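# Remove the arch's curved wooden support, arch left intact

## Task

Pull the curved wooden centering piece out from beneath the arch so that the arch still stands afterwards with all of its blocks where they were; use any number of the four arms.

## Robot and tools

Robots: four identical i2rt Big YAM arms named arm1, arm2, arm3 and arm4. Each has six revolute joints, a two-finger gripper and a wrist camera. Room cameras are cam_back, cam_front and cam_top; wrist cameras are arm1_cam_wrist to arm4_cam_wrist. Reach is roughly 1.0 m from the joint1 axis.

Frame: one shared scene frame in metres, origin on the floor, +z up. Table tops under the arms sit at z=0.720. Arm feet (base_link, each facing its own +x): arm1 at (0.650, -0.006, 0.794) facing -x toward the centre; arm2 at (0.000, 0.656, 0.746) facing -y; arm3 at (-0.649, 0.006, 0.801) facing +x; arm4 at (-0.003, -0.653, 0.754) facing +y. The hand point lies between the finger pads, about 1 cm short of the tips; the fingers extend along the hand's +z and open along its y. Printed hand positions can be off, more so at long reach, and the hand often settles a centimetre or more from where it was sent.

Tool move: optional keys arm1..arm4 and cameras. Each arm key holds an object with any of: joints (absolute joint targets by name), target, speed, min_time_s. An arm you omit gets nothing new but may keep pushing toward an earlier target.
- joints: joint1_rad -2.879 to 2.879 (yaw about the foot, + is counter-clockwise seen from above, 0 points along the foot's +x); joint2_rad 0 to 3.141 (shoulder, 0 = upper arm back and level, increasing lifts it up then forward); joint3_rad 0 to 3.019 (elbow, 0 = folded, increasing opens); joint4_rad -1.692 to 1.57 (wrist pitch, + tips fingers up); joint5_rad -1.57 to 1.57 (sideways wrist swing, + to the arm's right); joint6_rad -2.094 to 2.094 (roll, + clockwise viewed from behind the hand); gripper_m 0 to 0.093, the fingertip gap in metres. All are absolute positions in radians or metres, not offsets.
- target: one list of seven numbers per arm, [x, y, z, qw, qx, qy, qz], an absolute hand pose in the scene frame (metres, unit quaternion w first), the same layout the result's hand line prints. The hand is driven in a straight line from its current hand_target toward it. With target, joints may contain only gripper_m, otherwise the call is refused.
- speed: top path speed in m/s, 0.002 to 0.5, default 0.25; rotation capped at twice this in rad/s. Only allowed with target.
- min_time_s: 0.1 to 8 s, a floor on how long that arm's joint motions take; used with joints.
All motions in one call begin together; hand paths in a call finish together, paced by the slowest, and each lasts 0.5 to 10 s. Paths do not avoid obstacles or other arms, and hands can lag, drift and overshoot speed, especially near full extension. Joint moves can swing the hand along wide curves.
- cameras: list of names or ["all"]; [] for none. Omitted: all images for an empty move, none otherwise. An empty move returns the full state of every robot plus images.

Tool wait: seconds 0 to 10, plus optional cameras; nothing new is commanded.
Tool zoom_image: camera name and region [x0, y0, x1, y1] in pixels of that camera's latest image (672x504, origin top-left), at most 504 by 504.
Tool finished_scene: scene = the current scene number; ends the scene irreversibly and must be the last call in that reply. The arch must stay correct with no robot holding anything.

Results: the move line lists each arm sent a motion with done or its worst status, e.g. time_out. joint_status and hand_status describe the last accepted action. off_target: stopped short, may still be pushing. time_out: not finished in time; the arm then holds targets near where it stood and keeps pushing (on_its_own lists these; held at shows the target, not the reading); resend the reported positions to relieve it. not_followed / joint command not followed / pose unreachable: a safety check withheld the targets (self or arm collision, unreachable pose); the arm may keep trying until given new targets. An arm listed as last shown was not commanded; its lines repeat earlier values. Joint velocities within noise means the arm is still. Joint torques are in N m in joint order, offset and noisy; entries 3 and 4 wrap at ±28. pictures names the images in order; images may lag the state slightly. A refused call (out-of-range value) cancels the rest of that reply's move, wait and finished_scene calls; an invalid key does not.

Gripper: when clamped on a rigid part the reading sits up to 5 mm under the part's width (some read up to 2 mm over). Empty and shut reads 0 to 0.003. Commanding about 5 mm below the touch reading gives full force (roughly 50 to 64 N per pad). To release, send a width clearly above the reading. Closing on another arm's fingers counts as a robot-to-robot press.

Avoid: pressing two robots together or striking one into another (the anti-collision check may act too late and ignores fingers, housings and cameras); knocking the arch blocks or support off the work area or letting anything fall; hard impacts on fixed or heavy objects; letting go of moving parts. Arms do not stop on contact and keep pushing; sustained pushing, loads or stretched poses heat motors. A MOTOR HOT line appears at 85 °C; at 100 °C that arm goes limp and drops for 30 to 60 s or more, and its affected keys show limit_stop_at_motor_heat (resend the targets afterward). Loose objects may occasionally get a small nudge. The scene keeps running while you compose a reply, with robots holding their last command. Camera calibrations are given in OpenCV form and may be slightly off.

Each tool is called as name([rows], argument=value, ...), one row to a line, values as JSON.

## Session

move()

Scene clock: 0.00 s.
Joint torques (N m): no reading
Motor temperatures (°C): arm1=[38 34 37 30 33 32 34] | arm2=[37 32 31 34 36 30 31] | arm3=[30 39 35 33 32 33 37] | arm4=[33 33 32 36 36 28 38]
Heat: arm1: hottest joint1_rad 38 °C; arm2: hottest joint1_rad 37 °C; arm3: hottest joint2_rad 39 °C; arm4: hottest gripper 38 °C.
Joint velocities: within noise
arm1.joint_positions: joint1_rad=-0.338 joint2_rad=+0.579 joint3_rad=+1.357 joint4_rad=-1.551 joint5_rad=-0.092 joint6_rad=+0.681 gripper_m=+0.09396
arm1.joint_status: not commanded
arm1.hand: x=+0.4682 y=+0.0429 z=+1.2854 quat_wxyz=(+0.101, +0.807, -0.442, -0.380) (m; scene frame)
arm1.hand_target: x=+0.4697 y=+0.0423 z=+1.2939 quat_wxyz=(+0.102, +0.803, -0.439, -0.390) (m; scene frame)
arm1.hand_status: not commanded
arm2.joint_positions: joint1_rad=-0.491 joint2_rad=+0.571 joint3_rad=+1.396 joint4_rad=-1.145 joint5_rad=+0.158 joint6_rad=+0.378 gripper_m=+0.09396
arm2.joint_status: not commanded
arm2.hand: x=-0.1424 y=+0.4717 z=+1.3418 quat_wxyz=(-0.330, -0.780, -0.216, +0.486) (m; scene frame)
arm2.hand_target: x=-0.1404 y=+0.4751 z=+1.3501 quat_wxyz=(-0.336, -0.774, -0.213, +0.492) (m; scene frame)
arm2.hand_status: not commanded
arm3.joint_positions: joint1_rad=-0.617 joint2_rad=+0.648 joint3_rad=+1.424 joint4_rad=-1.441 joint5_rad=-0.053 joint6_rad=+0.679 gripper_m=+0.09396
arm3.joint_status: not commanded
arm3.hand: x=-0.4492 y=-0.1083 z=+1.3285 quat_wxyz=(-0.435, -0.518, -0.735, -0.041) (m; scene frame)
arm3.hand_target: x=-0.4509 y=-0.1071 z=+1.3401 quat_wxyz=(-0.447, -0.514, -0.731, -0.042) (m; scene frame)
arm3.hand_status: not commanded
arm4.joint_positions: joint1_rad=-0.377 joint2_rad=+0.615 joint3_rad=+1.493 joint4_rad=-1.274 joint5_rad=+0.157 joint6_rad=-0.616 gripper_m=+0.09396
arm4.joint_status: not commanded
arm4.hand: x=+0.0978 y=-0.4603 z=+1.3602 quat_wxyz=(-0.554, +0.623, -0.545, -0.090) (m; scene frame)
arm4.hand_target: x=+0.0963 y=-0.4637 z=+1.3683 quat_wxyz=(-0.562, +0.618, -0.542, -0.093) (m; scene frame)
arm4.hand_status: not commanded
pictures: arm1_cam_wrist, arm2_cam_wrist, arm3_cam_wrist, arm4_cam_wrist, cam_back, cam_front, cam_top

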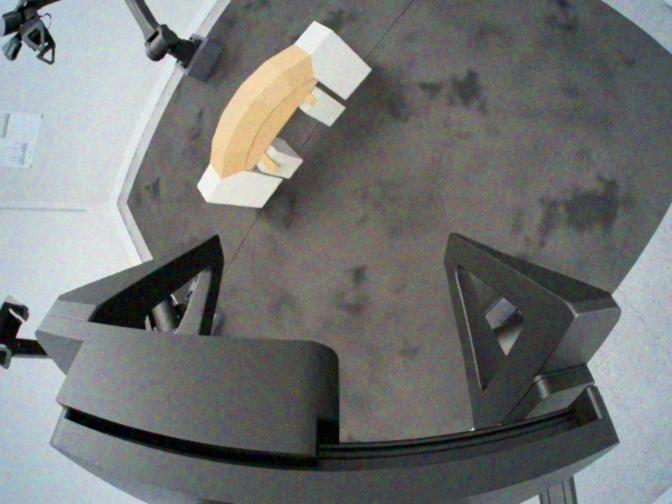

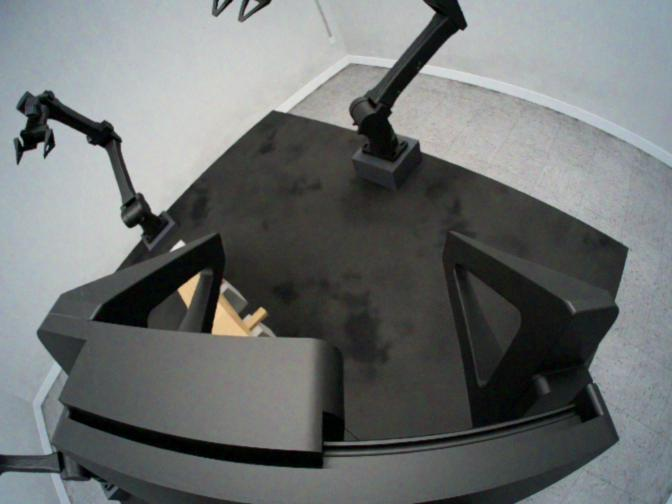

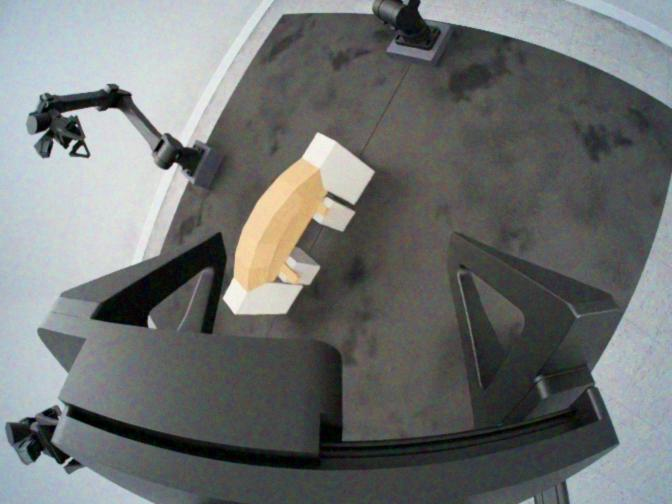

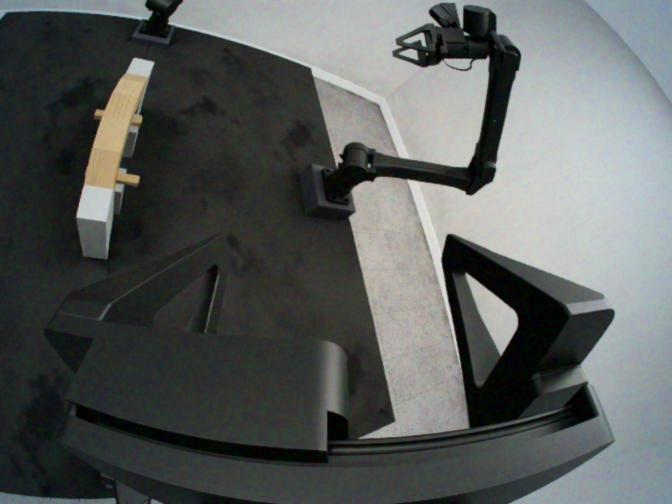

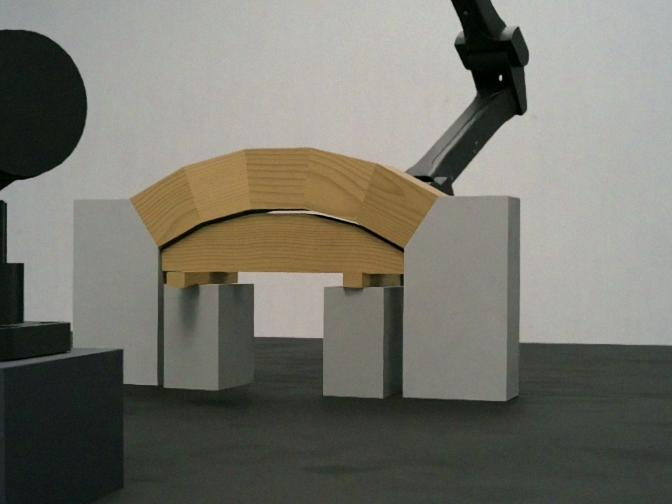

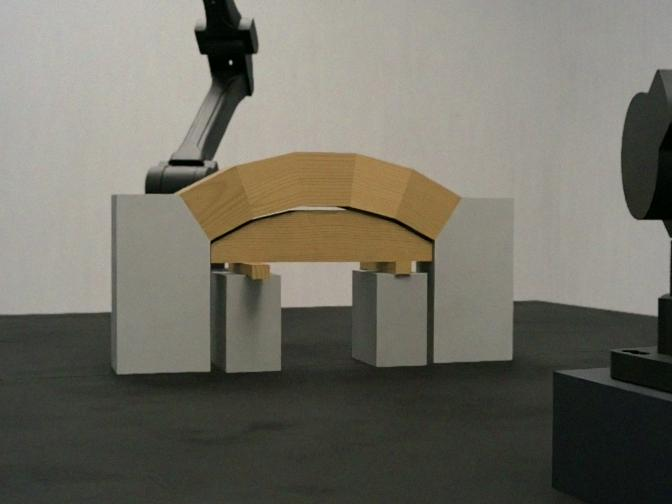

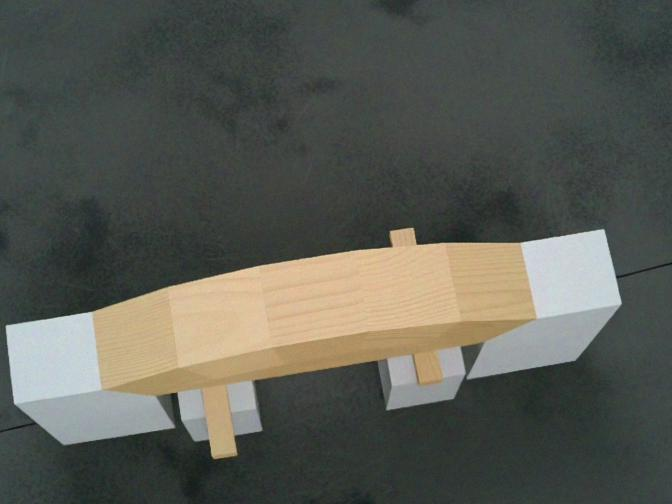

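zoom_image(camera="cam_back", region=[130, 140, 450, 400])

zoom_image(camera="cam_front", region=[180, 140, 480, 380])

zoom_image(camera="cam_top", region=[80, 200, 560, 480])

Scaled by 1.575 from the camera's 672x504 image, which has a finer 960x720 frame.

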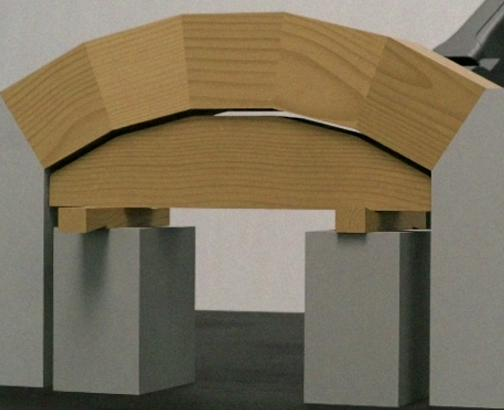

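Scaled by 1.680 from the camera's 672x504 image, which has a finer 960x720 frame.

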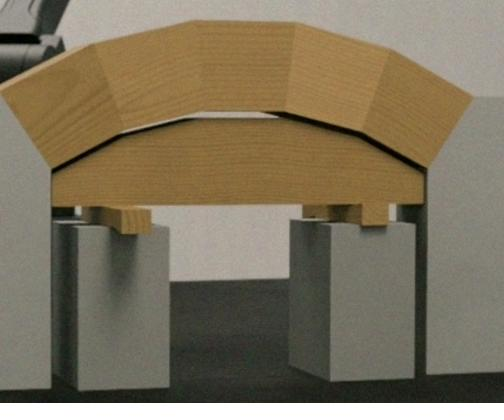

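Scaled by 1.050 from the camera's 672x504 image, which has a finer 960x720 frame.

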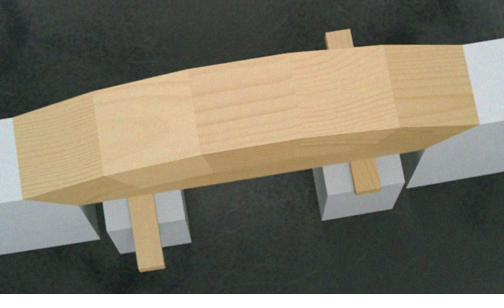

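move(arm3={"target":[-0.28,0.0,0.90,0.707,0,0.707,0],"joints":{"gripper_m":0.09}}, arm1={"target":[0.30,0.0,0.90,0,0.707,0,0.707],"joints":{"gripper_m":0.09}}, cameras=["arm1_cam_wrist","arm3_cam_wrist","cam_top"])

Scene clock: 11.07 s.
Joint torques (N m): arm1=[-0.32 -11.4 8.46 -1.66 0.11 -0.17] | arm2=[1.08 3.78 9.47 2.41 0.1 -0.02] | arm3=[0.15 -5.01 2.45 2.3 -0.01 -0.04] | arm4=[-1.2 4.01 8.28 2.17 0.03 0.06]
Motor temperatures (°C): arm1=[38 34 38 30 32 32 34] | arm2=[36 32 32 34 36 29 31] | arm3=[30 39 38 33 32 33 37] | arm4=[33 33 33 36 36 28 38]
Heat: arm1: hottest joint1_rad 38 °C; arm2: hottest joint1_rad 36 °C; arm3: hottest joint2_rad 39 °C; arm4: hottest gripper 38 °C.
move: arm1 off_target; arm3 off_target
Joint velocities: within noise
arm1.joint_positions: joint1_rad=-0.028 joint2_rad=+1.732 joint3_rad=+1.207 joint4_rad=-1.668 joint5_rad=-0.042 joint6_rad=+0.076 gripper_m=+0.09011
arm1.joint_status: all done
arm1.hand: x=+0.3152 y=+0.0041 z=+0.8964 quat_wxyz=(+0.013, +0.950, -0.069, +0.304) (m; scene frame)
arm1.hand_target: x=+0.3008 y=-0.0002 z=+0.8991 quat_wxyz=(+0.010, +0.953, -0.054, +0.299) (m; scene frame)
arm1.hand_status: off_target (0.016 m and 55.1 deg from the pose sent, 0.423 m and 144.9 deg at the start; pose on its path clipped on 178 of 228 steps; a joint's target at an end of its range on 211 of 228 steps)
arm2, arm4: as last shown
arm3.joint_positions: joint1_rad=-0.074 joint2_rad=+1.681 joint3_rad=+0.071 joint4_rad=+1.535 joint5_rad=-0.027 joint6_rad=+0.016 gripper_m=+0.09009
arm3.joint_status: all done
arm3.hand: x=-0.2852 y=-0.0021 z=+0.8974 quat_wxyz=(-0.677, -0.007, -0.736, -0.001) (m; scene frame)
arm3.hand_target: x=-0.2800 y=+0.0000 z=+0.9007 quat_wxyz=(-0.685, +0.000, -0.729, +0.000) (m; scene frame)
arm3.hand_status: off_target (0.006 m and 4.8 deg from the pose sent, 0.473 m and 68.3 deg at the start; a joint's target at an end of its range on 63 of 221 steps)
pictures: arm1_cam_wrist, arm3_cam_wrist, cam_top
camera_calibration:
arm1_cam_wrist: T_world_to_cam=[[0.131125, 0.990933, 0.0292992, -0.0727212], [0.320017, -0.0702814, 0.944801, -0.944423], [0.938294, -0.114511, -0.326331, 0.125031], [0, 0, 0, 1]] pos_world=[0.19445, 0.020004, 0.935224]
arm3_cam_wrist: T_world_to_cam=[[0.00395215, -0.999842, -0.0173367, 0.0154528], [-0.67266, 0.0101702, -0.739881, 0.474016], [0.739941, 0.0145858, -0.672514, 0.94232], [0, 0, 0, 1]] pos_world=[-0.378471, -0.00311493, 0.984707]

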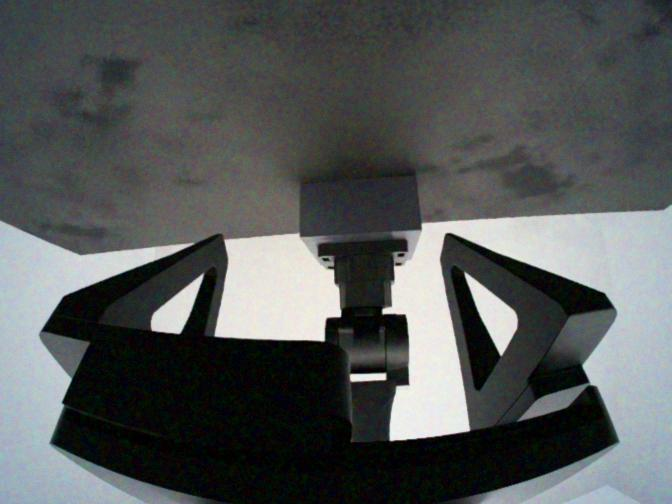

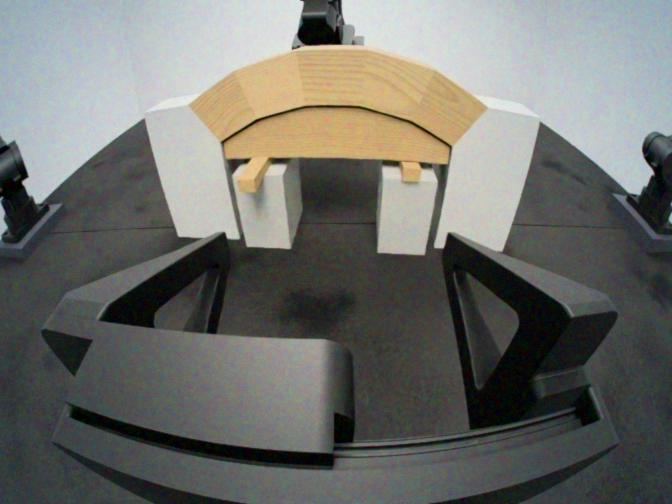

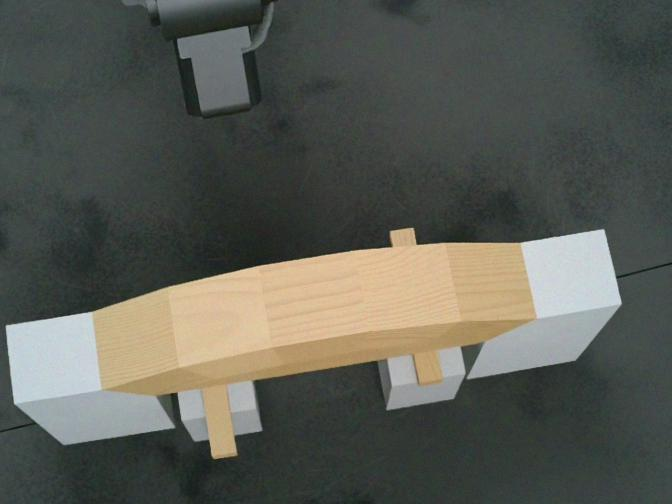

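zoom_image(camera="arm3_cam_wrist", region=[180, 40, 500, 260])

move(arm1={"joints":{"joint1_rad":0.0,"joint2_rad":0.7,"joint3_rad":0.6,"joint4_rad":0,"joint5_rad":0,"joint6_rad":0}})

move(arm1={"joints":{"joint1_rad":-0.07,"joint2_rad":1.68,"joint3_rad":0.1,"joint4_rad":1.5,"joint5_rad":0,"joint6_rad":0}}, cameras=["arm1_cam_wrist"])

Scaled by 1.575 from the camera's 672x504 image, which has a finer 960x720 frame.

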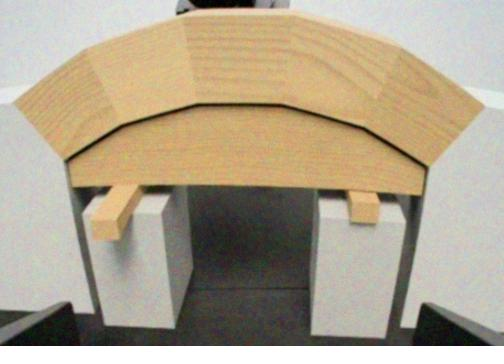

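Scene clock: 13.40 s.
Joint torques (N m): arm1=[0.67 -0.97 7.28 3.51 0.11 -0.21] | arm2=[1.2 3.84 9.5 2.48 0.1 -0.03] | arm3=[0.03 -4.89 2.44 2.28 -0.03 -0.03] | arm4=[-0.97 4.66 8.18 2.35 0.06 0.04]
Motor temperatures (°C): arm1=[38 34 38 30 32 32 34] | arm2=[36 32 32 34 35 29 30] | arm3=[30 39 37 33 32 33 37] | arm4=[33 33 33 36 36 28 38]
Heat: arm1: hottest joint1_rad 38 °C; arm2: hottest joint1_rad 36 °C; arm3: hottest joint2_rad 39 °C; arm4: hottest gripper 38 °C.
move: arm1 done
Joint velocities: within noise
arm1.joint_positions: joint1_rad=-0.014 joint2_rad=+0.700 joint3_rad=+0.616 joint4_rad=-0.025 joint5_rad=-0.003 joint6_rad=+0.011 gripper_m=+0.09011
arm1.joint_status: all done
arm1.hand: x=+0.2490 y=+0.0062 z=+1.1637 quat_wxyz=(-0.011, +0.743, -0.014, -0.669) (m; scene frame)
arm1.hand_target: x=+0.2492 y=+0.0013 z=+1.1595 quat_wxyz=(-0.012, +0.740, -0.006, -0.672) (m; scene frame)
arm1.hand_status: not commanded
arm2, arm3, arm4: as last shown
pictures: none

Scene clock: 15.30 s.
Joint torques (N m): arm1=[-1.49 -3.78 0.42 3.52 0.07 -0.21] | arm2=[1.2 3.6 9.55 2.47 0.09 -0.01] | arm3=[0.21 -5.07 2.47 2.3 -0.02 -0.05] | arm4=[-0.91 4.48 8.29 2.26 0.07 0.07]
Motor temperatures (°C): arm1=[38 34 38 30 32 32 34] | arm2=[36 32 33 34 35 29 30] | arm3=[30 39 37 33 32 33 37] | arm4=[33 33 33 36 36 28 38]
Heat: arm1: hottest joint1_rad 38 °C; arm2: hottest joint1_rad 36 °C; arm3: hottest joint2_rad 39 °C; arm4: hottest gripper 38 °C.
move: arm1 done
Joint velocities: within noise
arm1.joint_positions: joint1_rad=-0.057 joint2_rad=+1.660 joint3_rad=+0.111 joint4_rad=+1.476 joint5_rad=-0.002 joint6_rad=+0.010 gripper_m=+0.09011
arm1.joint_status: all done
arm1.hand: x=+0.2731 y=+0.0242 z=+0.8976 quat_wxyz=(-0.027, +0.730, -0.030, -0.682) (m; scene frame)
arm1.hand_target: x=+0.2781 y=+0.0291 z=+0.8937 quat_wxyz=(-0.036, +0.732, -0.032, -0.679) (m; scene frame)
arm1.hand_status: not commanded
arm2, arm3, arm4: as last shown
pictures: arm1_cam_wrist
camera_calibration:
arm1_cam_wrist: T_world_to_cam=[[0.0946322, 0.995512, -0.000566734, -0.05058], [0.632376, -0.0605525, -0.772292, 0.525077], [-0.76886, 0.0727253, -0.635268, 0.90616], [0, 0, 0, 1]] pos_world=[0.36945, 0.0162471, 0.981138]

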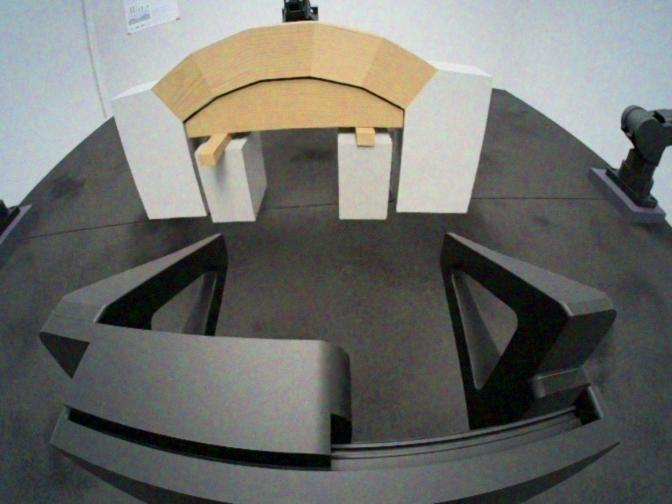

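move(cameras=["arm1_cam_wrist","cam_front","cam_back"])

Scene clock: 17.43 s.
Joint torques (N m): arm1=[-1.49 -3.72 0.4 3.59 0.06 -0.21] | arm2=[1.2 3.84 9.52 2.45 0.11 -0.01] | arm3=[0.09 -5.01 2.45 2.32 -0.01 -0.04] | arm4=[-0.91 4.66 8.29 2.25 0.03 0.07]
Motor temperatures (°C): arm1=[38 34 38 30 32 32 34] | arm2=[36 32 33 34 35 29 30] | arm3=[30 39 37 33 32 33 37] | arm4=[33 33 33 36 36 28 38]
Heat: arm1: hottest joint1_rad 38 °C; arm2: hottest joint1_rad 36 °C; arm3: hottest joint2_rad 39 °C; arm4: hottest gripper 38 °C.
Joint velocities: within noise
arm1.joint_positions: joint1_rad=-0.057 joint2_rad=+1.660 joint3_rad=+0.111 joint4_rad=+1.476 joint5_rad=-0.002 joint6_rad=+0.010 gripper_m=+0.09011
arm1.joint_status: all done
arm1.hand: x=+0.2731 y=+0.0242 z=+0.8976 quat_wxyz=(-0.027, +0.730, -0.030, -0.682) (m; scene frame)
arm1.hand_target: x=+0.2781 y=+0.0291 z=+0.8937 quat_wxyz=(-0.036, +0.732, -0.032, -0.679) (m; scene frame)
arm1.hand_status: not commanded
arm2.joint_positions: joint1_rad=-0.491 joint2_rad=+0.571 joint3_rad=+1.396 joint4_rad=-1.145 joint5_rad=+0.158 joint6_rad=+0.378 gripper_m=+0.09396
arm2.joint_status: not commanded
arm2.hand: x=-0.1424 y=+0.4717 z=+1.3418 quat_wxyz=(-0.330, -0.780, -0.216, +0.486) (m; scene frame)
arm2.hand_target: x=-0.1404 y=+0.4751 z=+1.3501 quat_wxyz=(-0.336, -0.774, -0.213, +0.492) (m; scene frame)
arm2.hand_status: not commanded
arm3.joint_positions: joint1_rad=-0.074 joint2_rad=+1.681 joint3_rad=+0.071 joint4_rad=+1.535 joint5_rad=-0.027 joint6_rad=+0.016 gripper_m=+0.09009
arm3.joint_status: not commanded
arm3.hand: x=-0.2852 y=-0.0021 z=+0.8974 quat_wxyz=(-0.677, -0.007, -0.736, -0.001) (m; scene frame)
arm3.hand_target: x=-0.2800 y=+0.0000 z=+0.9007 quat_wxyz=(-0.685, +0.000, -0.729, +0.000) (m; scene frame)
arm3.hand_status: not commanded
arm4.joint_positions: joint1_rad=-0.377 joint2_rad=+0.615 joint3_rad=+1.493 joint4_rad=-1.274 joint5_rad=+0.157 joint6_rad=-0.616 gripper_m=+0.09396
arm4.joint_status: not commanded
arm4.hand: x=+0.0978 y=-0.4603 z=+1.3602 quat_wxyz=(-0.554, +0.623, -0.545, -0.090) (m; scene frame)
arm4.hand_target: x=+0.0963 y=-0.4637 z=+1.3683 quat_wxyz=(-0.562, +0.618, -0.542, -0.093) (m; scene frame)
arm4.hand_status: not commanded
pictures: arm1_cam_wrist, cam_back, cam_front
camera_calibration:
arm1_cam_wrist: T_world_to_cam=[[0.0946322, 0.995512, -0.000566734, -0.05058], [0.632376, -0.0605525, -0.772292, 0.525077], [-0.76886, 0.0727253, -0.635268, 0.90616], [0, 0, 0, 1]] pos_world=[0.36945, 0.0162471, 0.981138]

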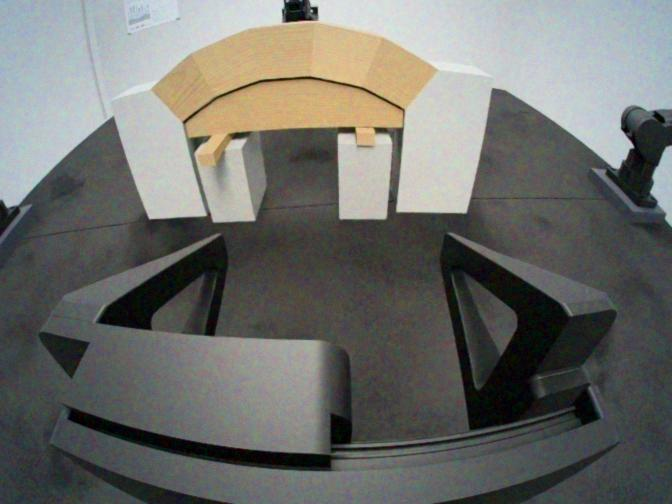

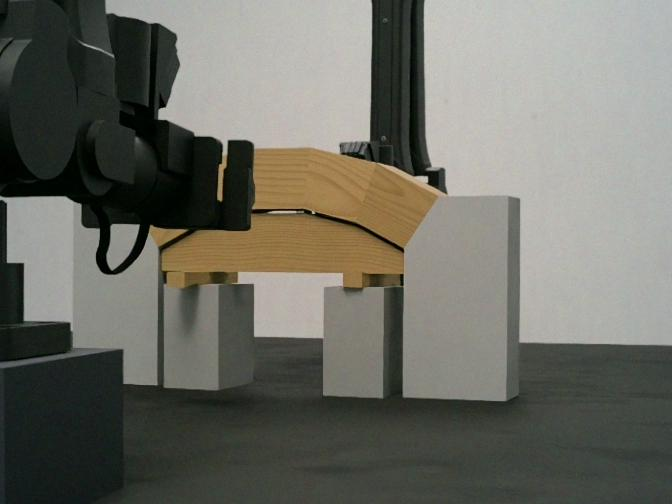

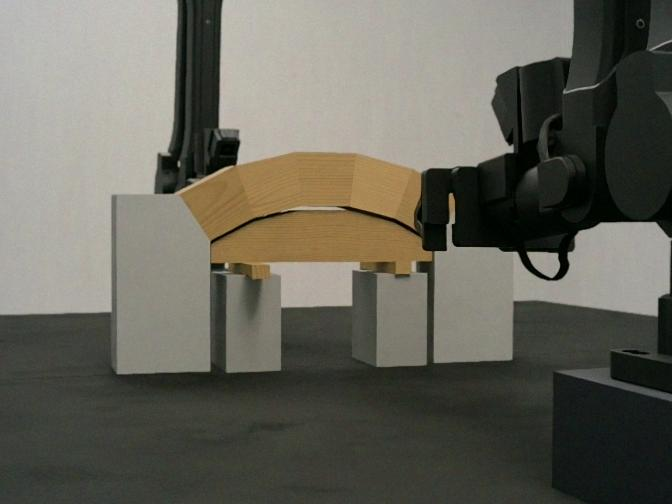

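move(arm1={"target":[0.11,0.0,0.88,-0.03,0.7065,-0.03,-0.7063],"speed":0.15,"joints":{"gripper_m":0.05}}, cameras=["arm1_cam_wrist","cam_front","cam_top"])

Scene clock: 21.53 s.
Joint torques (N m): arm1=[0.73 -9.29 4.3 1.76 0.11 -0.12] | arm2=[1.03 3.72 9.51 2.43 0.11 -0.04] | arm3=[0.21 -4.95 2.44 2.28 -0.02 -0.04] | arm4=[-0.44 4.89 8.36 2.32 0.07 0.08]
Motor temperatures (°C): arm1=[38 34 38 30 32 32 34] | arm2=[36 32 33 34 35 29 30] | arm3=[30 39 37 33 32 33 37] | arm4=[33 33 33 36 35 28 38]
Heat: arm1: hottest joint1_rad 38 °C; arm2: hottest joint1_rad 36 °C; arm3: hottest joint2_rad 39 °C; arm4: hottest gripper 38 °C.
move: arm1 off_target
Joint velocities: within noise
arm1.joint_positions: joint1_rad=+0.034 joint2_rad=+1.908 joint3_rad=+0.530 joint4_rad=+1.391 joint5_rad=+0.105 joint6_rad=+0.010 gripper_m=+0.05011
arm1.joint_status: all done
arm1.hand: x=+0.1191 y=+0.0071 z=+0.8902 quat_wxyz=(-0.033, +0.700, -0.035, -0.713) (m; scene frame)
arm1.hand_target: x=+0.1107 y=-0.0001 z=+0.8800 quat_wxyz=(-0.030, +0.707, -0.030, -0.706) (m; scene frame)
arm1.hand_status: off_target (0.015 m and 1.2 deg from the pose sent, 0.166 m and 3.9 deg at the start)
arm2, arm3, arm4: as last shown
pictures: arm1_cam_wrist, cam_front, cam_top
camera_calibration:
arm1_cam_wrist: T_world_to_cam=[[0.109267, 0.994008, -0.00311426, -0.0183949], [0.562381, -0.0644027, -0.824366, 0.670461], [-0.819627, 0.0883243, -0.566048, 0.72867], [0, 0, 0, 1]] pos_world=[0.222193, -0.00289511, 0.965111]

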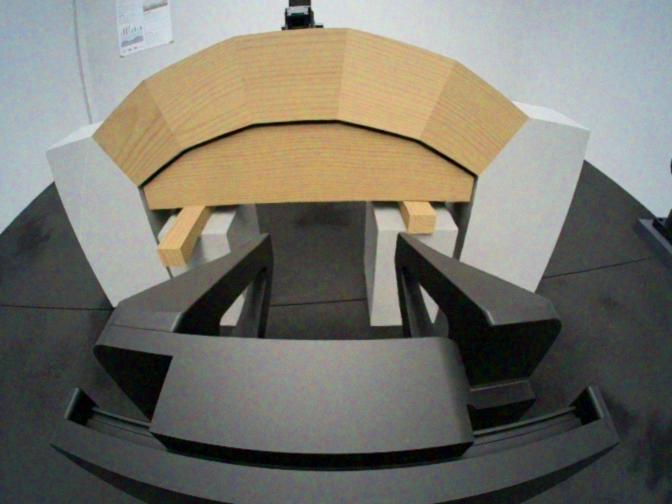

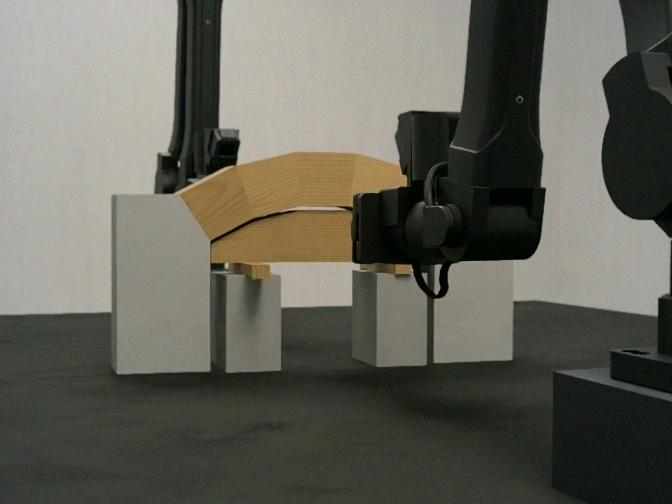

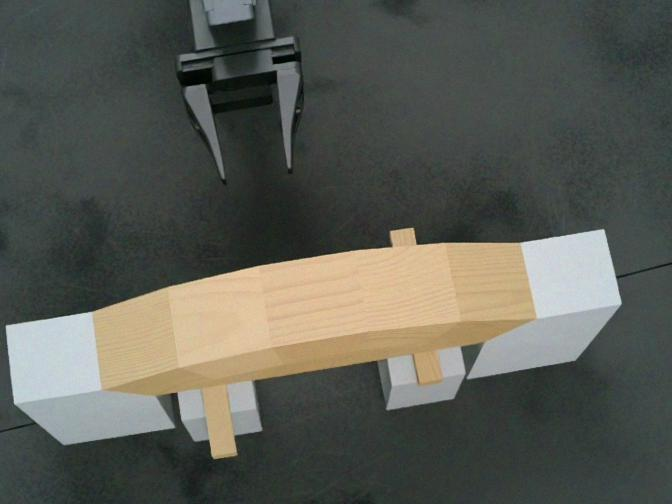

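zoom_image(camera="cam_front", region=[300, 100, 560, 320])

Scaled by 1.938 from the camera's 672x504 image, which has a finer 960x720 frame.

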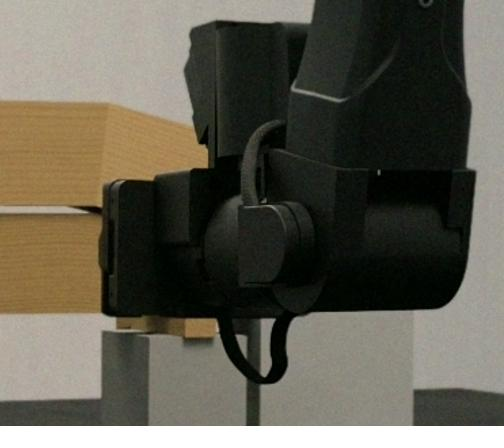

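zoom_image(camera="cam_top", region=[150, 0, 350, 200])

move(arm1={"joints":{"joint6_rad":1.58,"gripper_m":0.0}}, cameras=["arm1_cam_wrist","cam_front","cam_top"])

zoom_image(camera="cam_top", region=[150, 0, 350, 200])

zoom_image(camera="cam_front", region=[300, 100, 560, 320])

Scaled by 2.520 from the camera's 672x504 image, which has a finer 960x720 frame.

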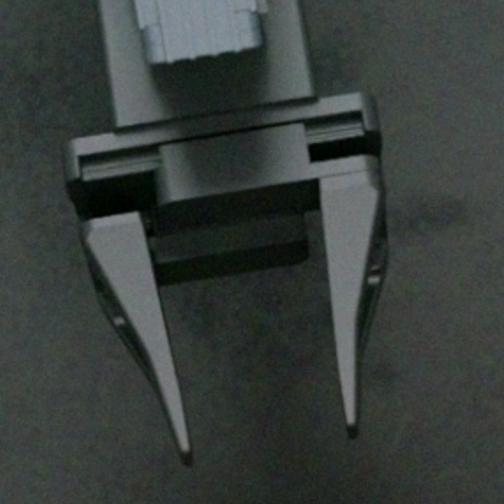

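Scene clock: 24.77 s.
Joint torques (N m): arm1=[0.73 -9.41 4.26 1.65 0.11 -0.04] | arm2=[1.32 3.84 9.54 2.45 0.11 -0.03] | arm3=[0.09 -5.01 2.48 2.33 -0.02 -0.04] | arm4=[-1.03 4.48 8.36 2.28 0.04 0.08]
Motor temperatures (°C): arm1=[37 34 38 30 32 31 33] | arm2=[36 32 33 34 35 29 30] | arm3=[30 39 37 33 32 32 37] | arm4=[33 33 34 36 35 28 38]
Heat: arm1: hottest joint3_rad 38 °C; arm2: hottest joint1_rad 36 °C; arm3: hottest joint2_rad 39 °C; arm4: hottest gripper 38 °C.
move: arm1 done
Joint velocities: within noise
arm1.joint_positions: joint1_rad=+0.034 joint2_rad=+1.908 joint3_rad=+0.530 joint4_rad=+1.391 joint5_rad=+0.105 joint6_rad=+1.569 gripper_m=+0.00014
arm1.joint_status: all done
arm1.hand: x=+0.1191 y=+0.0071 z=+0.8902 quat_wxyz=(+0.477, +0.473, -0.516, -0.530) (m; scene frame)
arm1.hand_target: x=+0.1107 y=-0.0001 z=+0.8802 quat_wxyz=(+0.478, +0.478, -0.521, -0.521) (m; scene frame)
arm1.hand_status: not commanded
arm2, arm3, arm4: as last shown
pictures: arm1_cam_wrist, cam_front, cam_top
camera_calibration:
arm1_cam_wrist: T_world_to_cam=[[-0.00349345, 0.0095581, -0.999948, 0.889449], [0.500264, -0.865815, -0.0100237, -0.0414369], [-0.865866, -0.500273, -0.00175689, 0.236019], [0, 0, 0, 1]] pos_world=[0.228198, 0.0736958, 0.889402]

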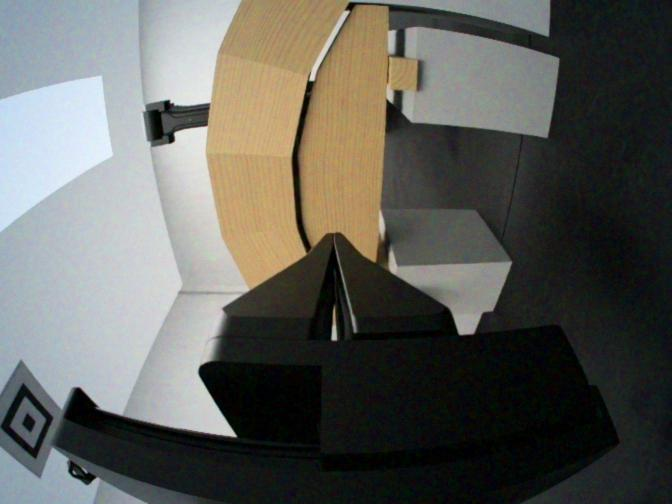

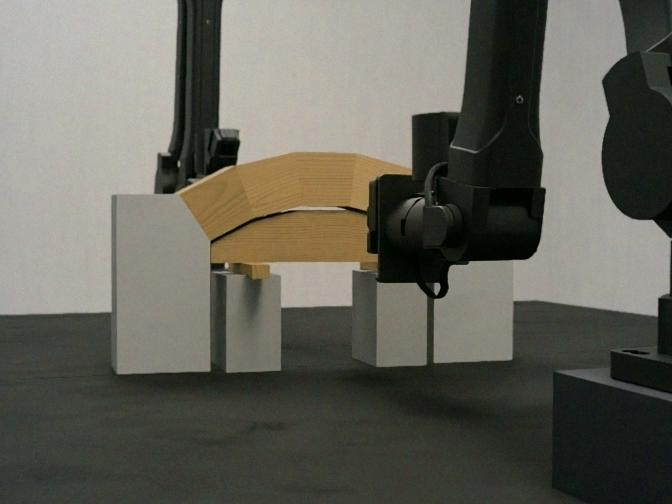

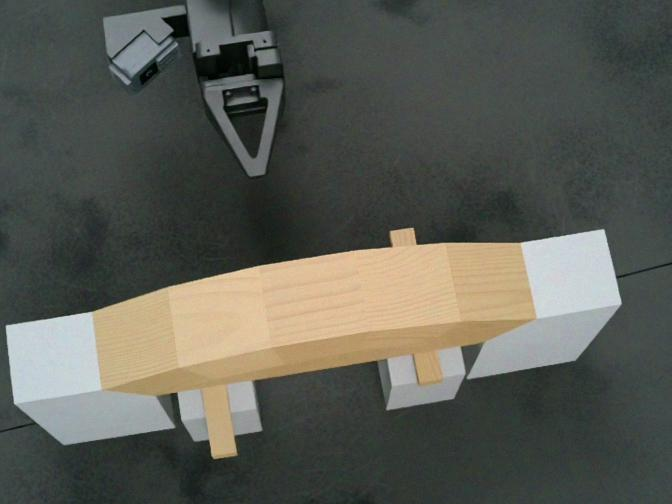

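Scaled by 2.520 from the camera's 672x504 image, which has a finer 960x720 frame.

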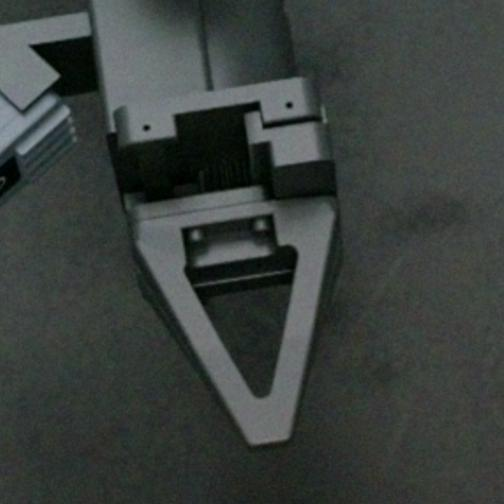

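Scaled by 1.938 from the camera's 672x504 image, which has a finer 960x720 frame.

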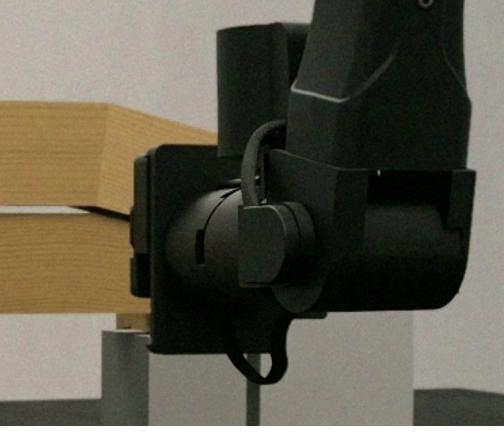

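move(arm1={"target":[0.10,-0.024,0.878,-0.03,0.7065,-0.03,-0.7063],"speed":0.2,"joints":{"gripper_m":0.06}})

move(arm1={"target":[0.04,-0.019,0.878,-0.03,0.7065,-0.03,-0.7063],"speed":0.1}, cameras=["arm1_cam_wrist","cam_front","cam_top"])

Scene clock: 30.30 s.
Joint torques (N m): arm1=[0.67 -9.7 4.41 1.66 0.11 -0.25] | arm2=[1.26 3.66 9.54 2.47 0.09 -0.02] | arm3=[0.15 -4.89 2.47 2.29 -0.01 -0.04] | arm4=[-1.08 4.31 8.36 2.25 0.08 0.09]
Motor temperatures (°C): arm1=[37 34 38 30 32 31 33] | arm2=[36 32 34 34 35 29 30] | arm3=[30 39 37 33 32 32 37] | arm4=[33 33 34 36 35 28 37]
Heat: arm1: hottest joint3_rad 38 °C; arm2: hottest joint1_rad 36 °C; arm3: hottest joint2_rad 39 °C; arm4: hottest gripper 37 °C.
move: arm1 off_target
Joint velocities: within noise
arm1.joint_positions: joint1_rad=+0.095 joint2_rad=+1.923 joint3_rad=+0.562 joint4_rad=+1.375 joint5_rad=+0.167 joint6_rad=+0.020 gripper_m=+0.05989
arm1.joint_status: all done
arm1.hand: x=+0.1087 y=-0.0155 z=+0.8886 quat_wxyz=(-0.029, +0.699, -0.039, -0.713) (m; scene frame)
arm1.hand_target: x=+0.1007 y=-0.0241 z=+0.8782 quat_wxyz=(-0.030, +0.706, -0.030, -0.706) (m; scene frame)
arm1.hand_status: off_target (0.016 m and 1.5 deg from the pose sent, 0.038 m and 89.5 deg at the start)
arm2, arm3, arm4: as last shown
pictures: none

Scene clock: 31.57 s.
Joint torques (N m): arm1=[-1.08 -11.52 5.46 1.68 -0.12 -0.22] | arm2=[1.14 3.55 9.52 2.5 0.11 -0.02] | arm3=[0.09 -5.07 2.43 2.28 -0.01 -0.04] | arm4=[-1.14 4.78 8.29 2.24 0.07 0.06]
Motor temperatures (°C): arm1=[37 34 38 30 32 31 33] | arm2=[36 32 34 34 35 29 30] | arm3=[30 39 37 33 32 32 37] | arm4=[33 33 34 36 35 28 37]
Heat: arm1: hottest joint3_rad 38 °C; arm2: hottest joint1_rad 36 °C; arm3: hottest joint2_rad 39 °C; arm4: hottest gripper 37 °C.
move: arm1 off_target
Joint velocities: within noise
arm1.joint_positions: joint1_rad=+0.095 joint2_rad=+1.975 joint3_rad=+0.725 joint4_rad=+1.261 joint5_rad=+0.150 joint6_rad=+0.020 gripper_m=+0.05989
arm1.joint_status: not commanded
arm1.hand: x=+0.0508 y=-0.0225 z=+0.8883 quat_wxyz=(-0.024, +0.701, -0.033, -0.712) (m; scene frame)
arm1.hand_target: x=+0.0408 y=-0.0191 z=+0.8780 quat_wxyz=(-0.030, +0.707, -0.030, -0.706) (m; scene frame)
arm1.hand_status: off_target (0.015 m and 1.2 deg from the pose sent, 0.070 m and 1.5 deg at the start)
arm2, arm3, arm4: as last shown
pictures: arm1_cam_wrist, cam_front, cam_top
camera_calibration:
arm1_cam_wrist: T_world_to_cam=[[0.0936437, 0.99552, -0.0130545, 0.0280913], [0.565279, -0.0639576, -0.822416, 0.703637], [-0.819567, 0.0696346, -0.568736, 0.676193], [0, 0, 0, 1]] pos_world=[0.153804, -0.030049, 0.963625]

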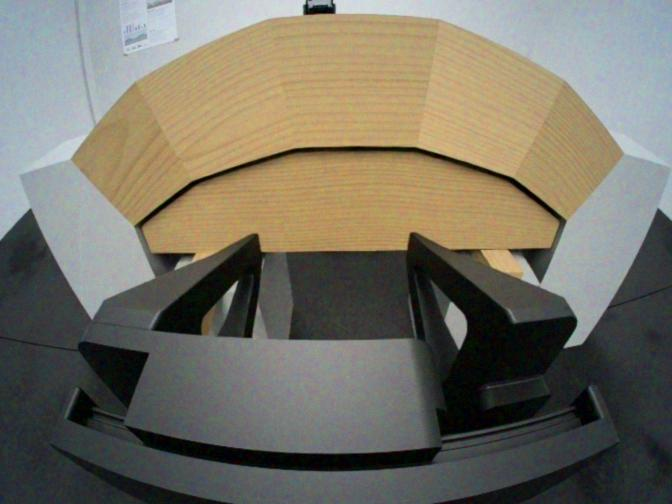

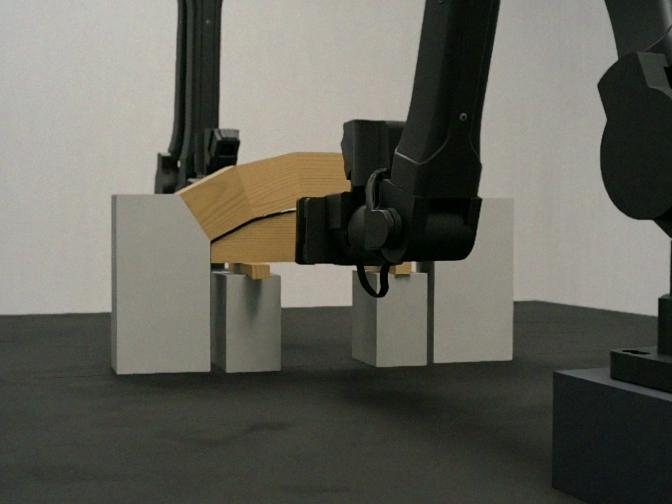

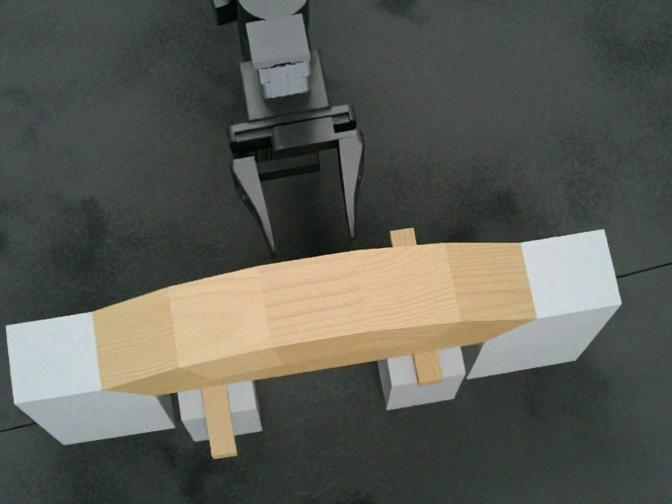

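move(arm1={"target":[-0.005,-0.009,0.877,-0.03,0.7065,-0.03,-0.7063],"speed":0.06}, cameras=["arm1_cam_wrist","arm3_cam_wrist","cam_top"])

Scene clock: 33.33 s.
Joint torques (N m): arm1=[-1.73 -12.63 6.52 1.7 -0.11 -0.22] | arm2=[1.2 3.55 9.48 2.5 0.11 -0.02] | arm3=[0.03 -4.89 2.45 2.32 -0.02 -0.04] | arm4=[-1.03 4.6 8.2 2.36 0.06 0.08]
Motor temperatures (°C): arm1=[37 34 38 30 32 31 33] | arm2=[36 32 34 34 35 29 30] | arm3=[30 39 37 33 32 32 37] | arm4=[33 33 34 36 35 28 37]
Heat: arm1: hottest joint3_rad 38 °C; arm2: hottest joint1_rad 36 °C; arm3: hottest joint2_rad 39 °C; arm4: hottest gripper 37 °C.
move: arm1 off_target
Joint velocities: within noise
arm1.joint_positions: joint1_rad=+0.076 joint2_rad=+2.023 joint3_rad=+0.849 joint4_rad=+1.183 joint5_rad=+0.123 joint6_rad=+0.020 gripper_m=+0.05989
arm1.joint_status: not commanded
arm1.hand: x=+0.0079 y=-0.0179 z=+0.8878 quat_wxyz=(-0.021, +0.702, -0.030, -0.712) (m; scene frame)
arm1.hand_target: x=-0.0038 y=-0.0089 z=+0.8772 quat_wxyz=(-0.030, +0.707, -0.030, -0.706) (m; scene frame)
arm1.hand_status: off_target (0.019 m and 1.3 deg from the pose sent, 0.058 m and 1.2 deg at the start)
arm2, arm3, arm4: as last shown
pictures: arm1_cam_wrist, arm3_cam_wrist, cam_top
camera_calibration:
arm1_cam_wrist: T_world_to_cam=[[0.0857001, 0.996247, -0.0121286, 0.0268134], [0.567125, -0.0587873, -0.821531, 0.726969], [-0.819161, 0.0635268, -0.570035, 0.641497], [0, 0, 0, 1]] pos_world=[0.110909, -0.0247285, 0.963228]
arm3_cam_wrist: T_world_to_cam=[[0.00395215, -0.999842, -0.0173367, 0.0154528], [-0.67266, 0.0101702, -0.739881, 0.474016], [0.739941, 0.0145858, -0.672514, 0.94232], [0, 0, 0, 1]] pos_world=[-0.378471, -0.00311493, 0.984707]

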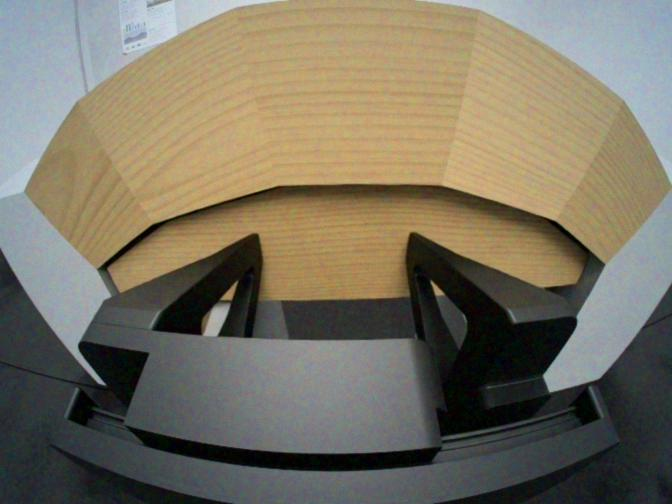

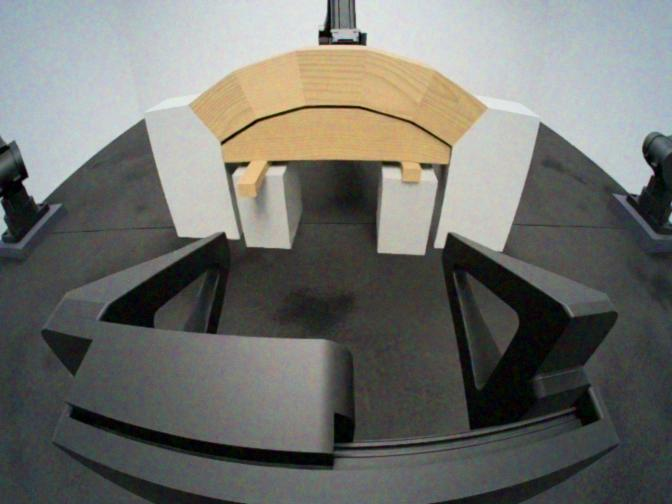

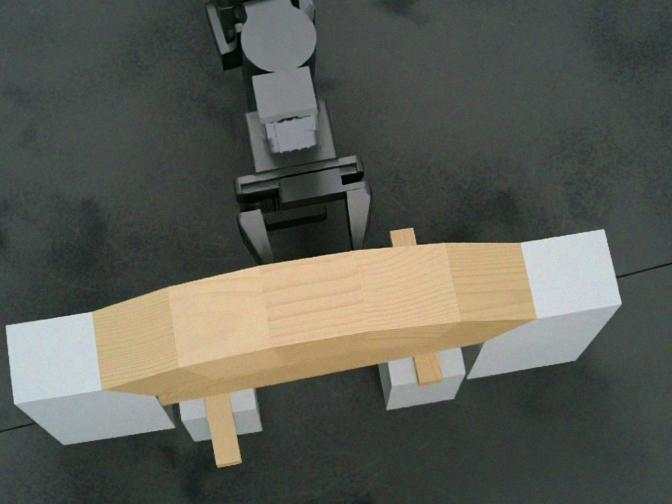

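move(arm1={"target":[-0.032,-0.0065,0.877,-0.03,0.7065,-0.03,-0.7063],"speed":0.04}, arm3={"joints":{"joint6_rad":1.57,"gripper_m":0.093}}, cameras=["arm1_cam_wrist","arm3_cam_wrist","cam_top","cam_back"])

Scene clock: 36.83 s.
Joint torques (N m): arm1=[-1.79 -13.63 6.98 1.59 -0.13 -0.22] | arm2=[1.26 3.9 9.51 2.48 0.12 -0.02] | arm3=[0.09 -4.95 2.45 2.28 0 0.06] | arm4=[-1.44 4.54 8.35 2.28 0.04 0.1]
Motor temperatures (°C): arm1=[37 34 38 30 32 31 33] | arm2=[36 32 34 33 35 29 30] | arm3=[30 39 36 33 31 32 37] | arm4=[33 33 34 36 35 28 37]
Heat: arm1: hottest joint3_rad 38 °C; arm2: hottest joint1_rad 36 °C; arm3: hottest joint2_rad 39 °C; arm4: hottest gripper 37 °C.
move: arm1 off_target; arm3 done
Joint velocities: within noise
arm1.joint_positions: joint1_rad=+0.070 joint2_rad=+2.054 joint3_rad=+0.928 joint4_rad=+1.135 joint5_rad=+0.117 joint6_rad=+0.020 gripper_m=+0.05989
arm1.joint_status: not commanded
arm1.hand: x=-0.0187 y=-0.0160 z=+0.8882 quat_wxyz=(-0.021, +0.702, -0.030, -0.711) (m; scene frame)
arm1.hand_target: x=-0.0307 y=-0.0064 z=+0.8771 quat_wxyz=(-0.030, +0.707, -0.030, -0.706) (m; scene frame)
arm1.hand_status: off_target (0.020 m and 1.3 deg from the pose sent, 0.043 m and 1.3 deg at the start)
arm2, arm4: as last shown
arm3.joint_positions: joint1_rad=-0.074 joint2_rad=+1.681 joint3_rad=+0.071 joint4_rad=+1.535 joint5_rad=-0.027 joint6_rad=+1.559 gripper_m=+0.09291
arm3.joint_status: all done
arm3.hand: x=-0.2852 y=-0.0021 z=+0.8974 quat_wxyz=(-0.485, -0.518, -0.522, -0.473) (m; scene frame)
arm3.hand_target: x=-0.2800 y=+0.0000 z=+0.9007 quat_wxyz=(-0.486, -0.514, -0.517, -0.483) (m; scene frame)
arm3.hand_status: not commanded
pictures: arm1_cam_wrist, arm3_cam_wrist, cam_back, cam_top
camera_calibration:
arm1_cam_wrist: T_world_to_cam=[[0.0856996, 0.996248, -0.0120914, 0.0271779], [0.567422, -0.0587795, -0.821326, 0.74233], [-0.818955, 0.0635264, -0.570331, 0.620001], [0, 0, 0, 1]] pos_world=[0.0842087, -0.0228285, 0.963629]
arm3_cam_wrist: T_world_to_cam=[[-0.068567, -0.011278, -0.997583, 0.876479], [-0.602112, 0.797755, 0.0323662, -0.197204], [0.795462, 0.602876, -0.0614903, 0.411175], [0, 0, 0, 1]] pos_world=[-0.385715, -0.0806819, 0.906026]

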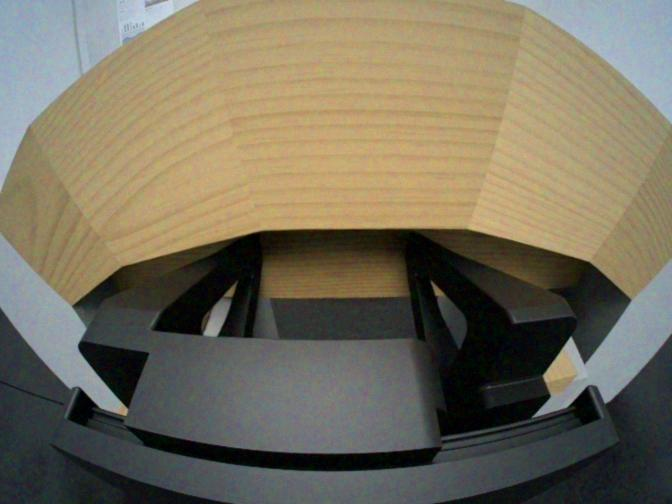

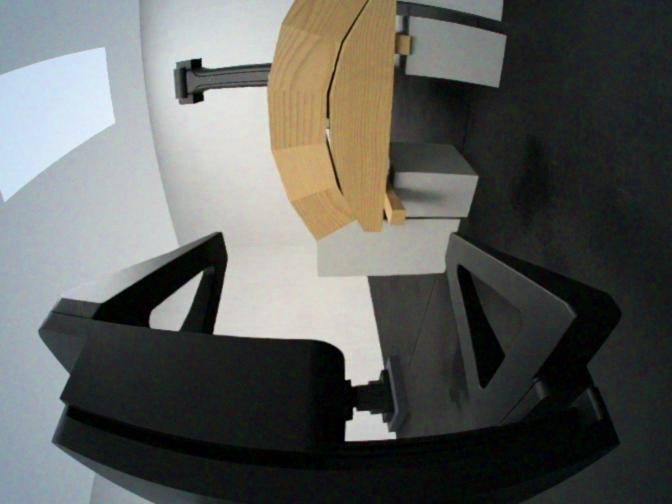

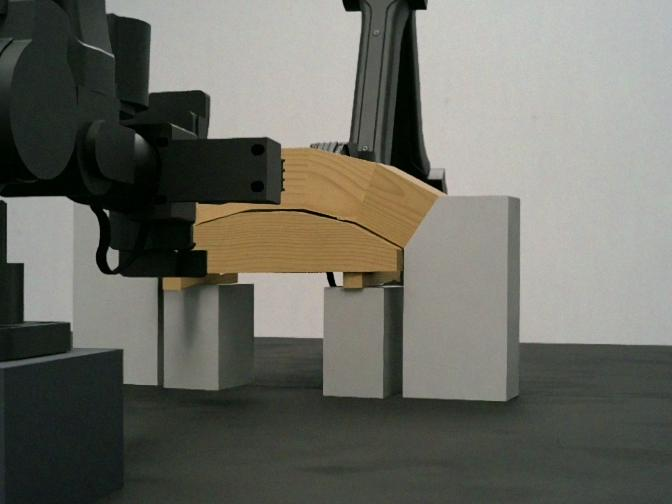

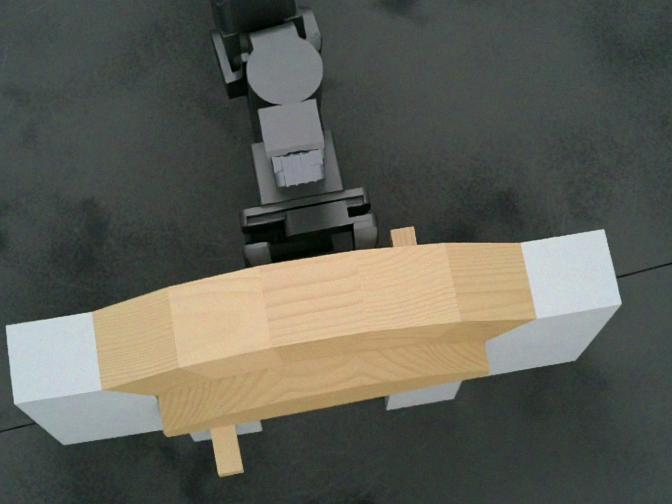

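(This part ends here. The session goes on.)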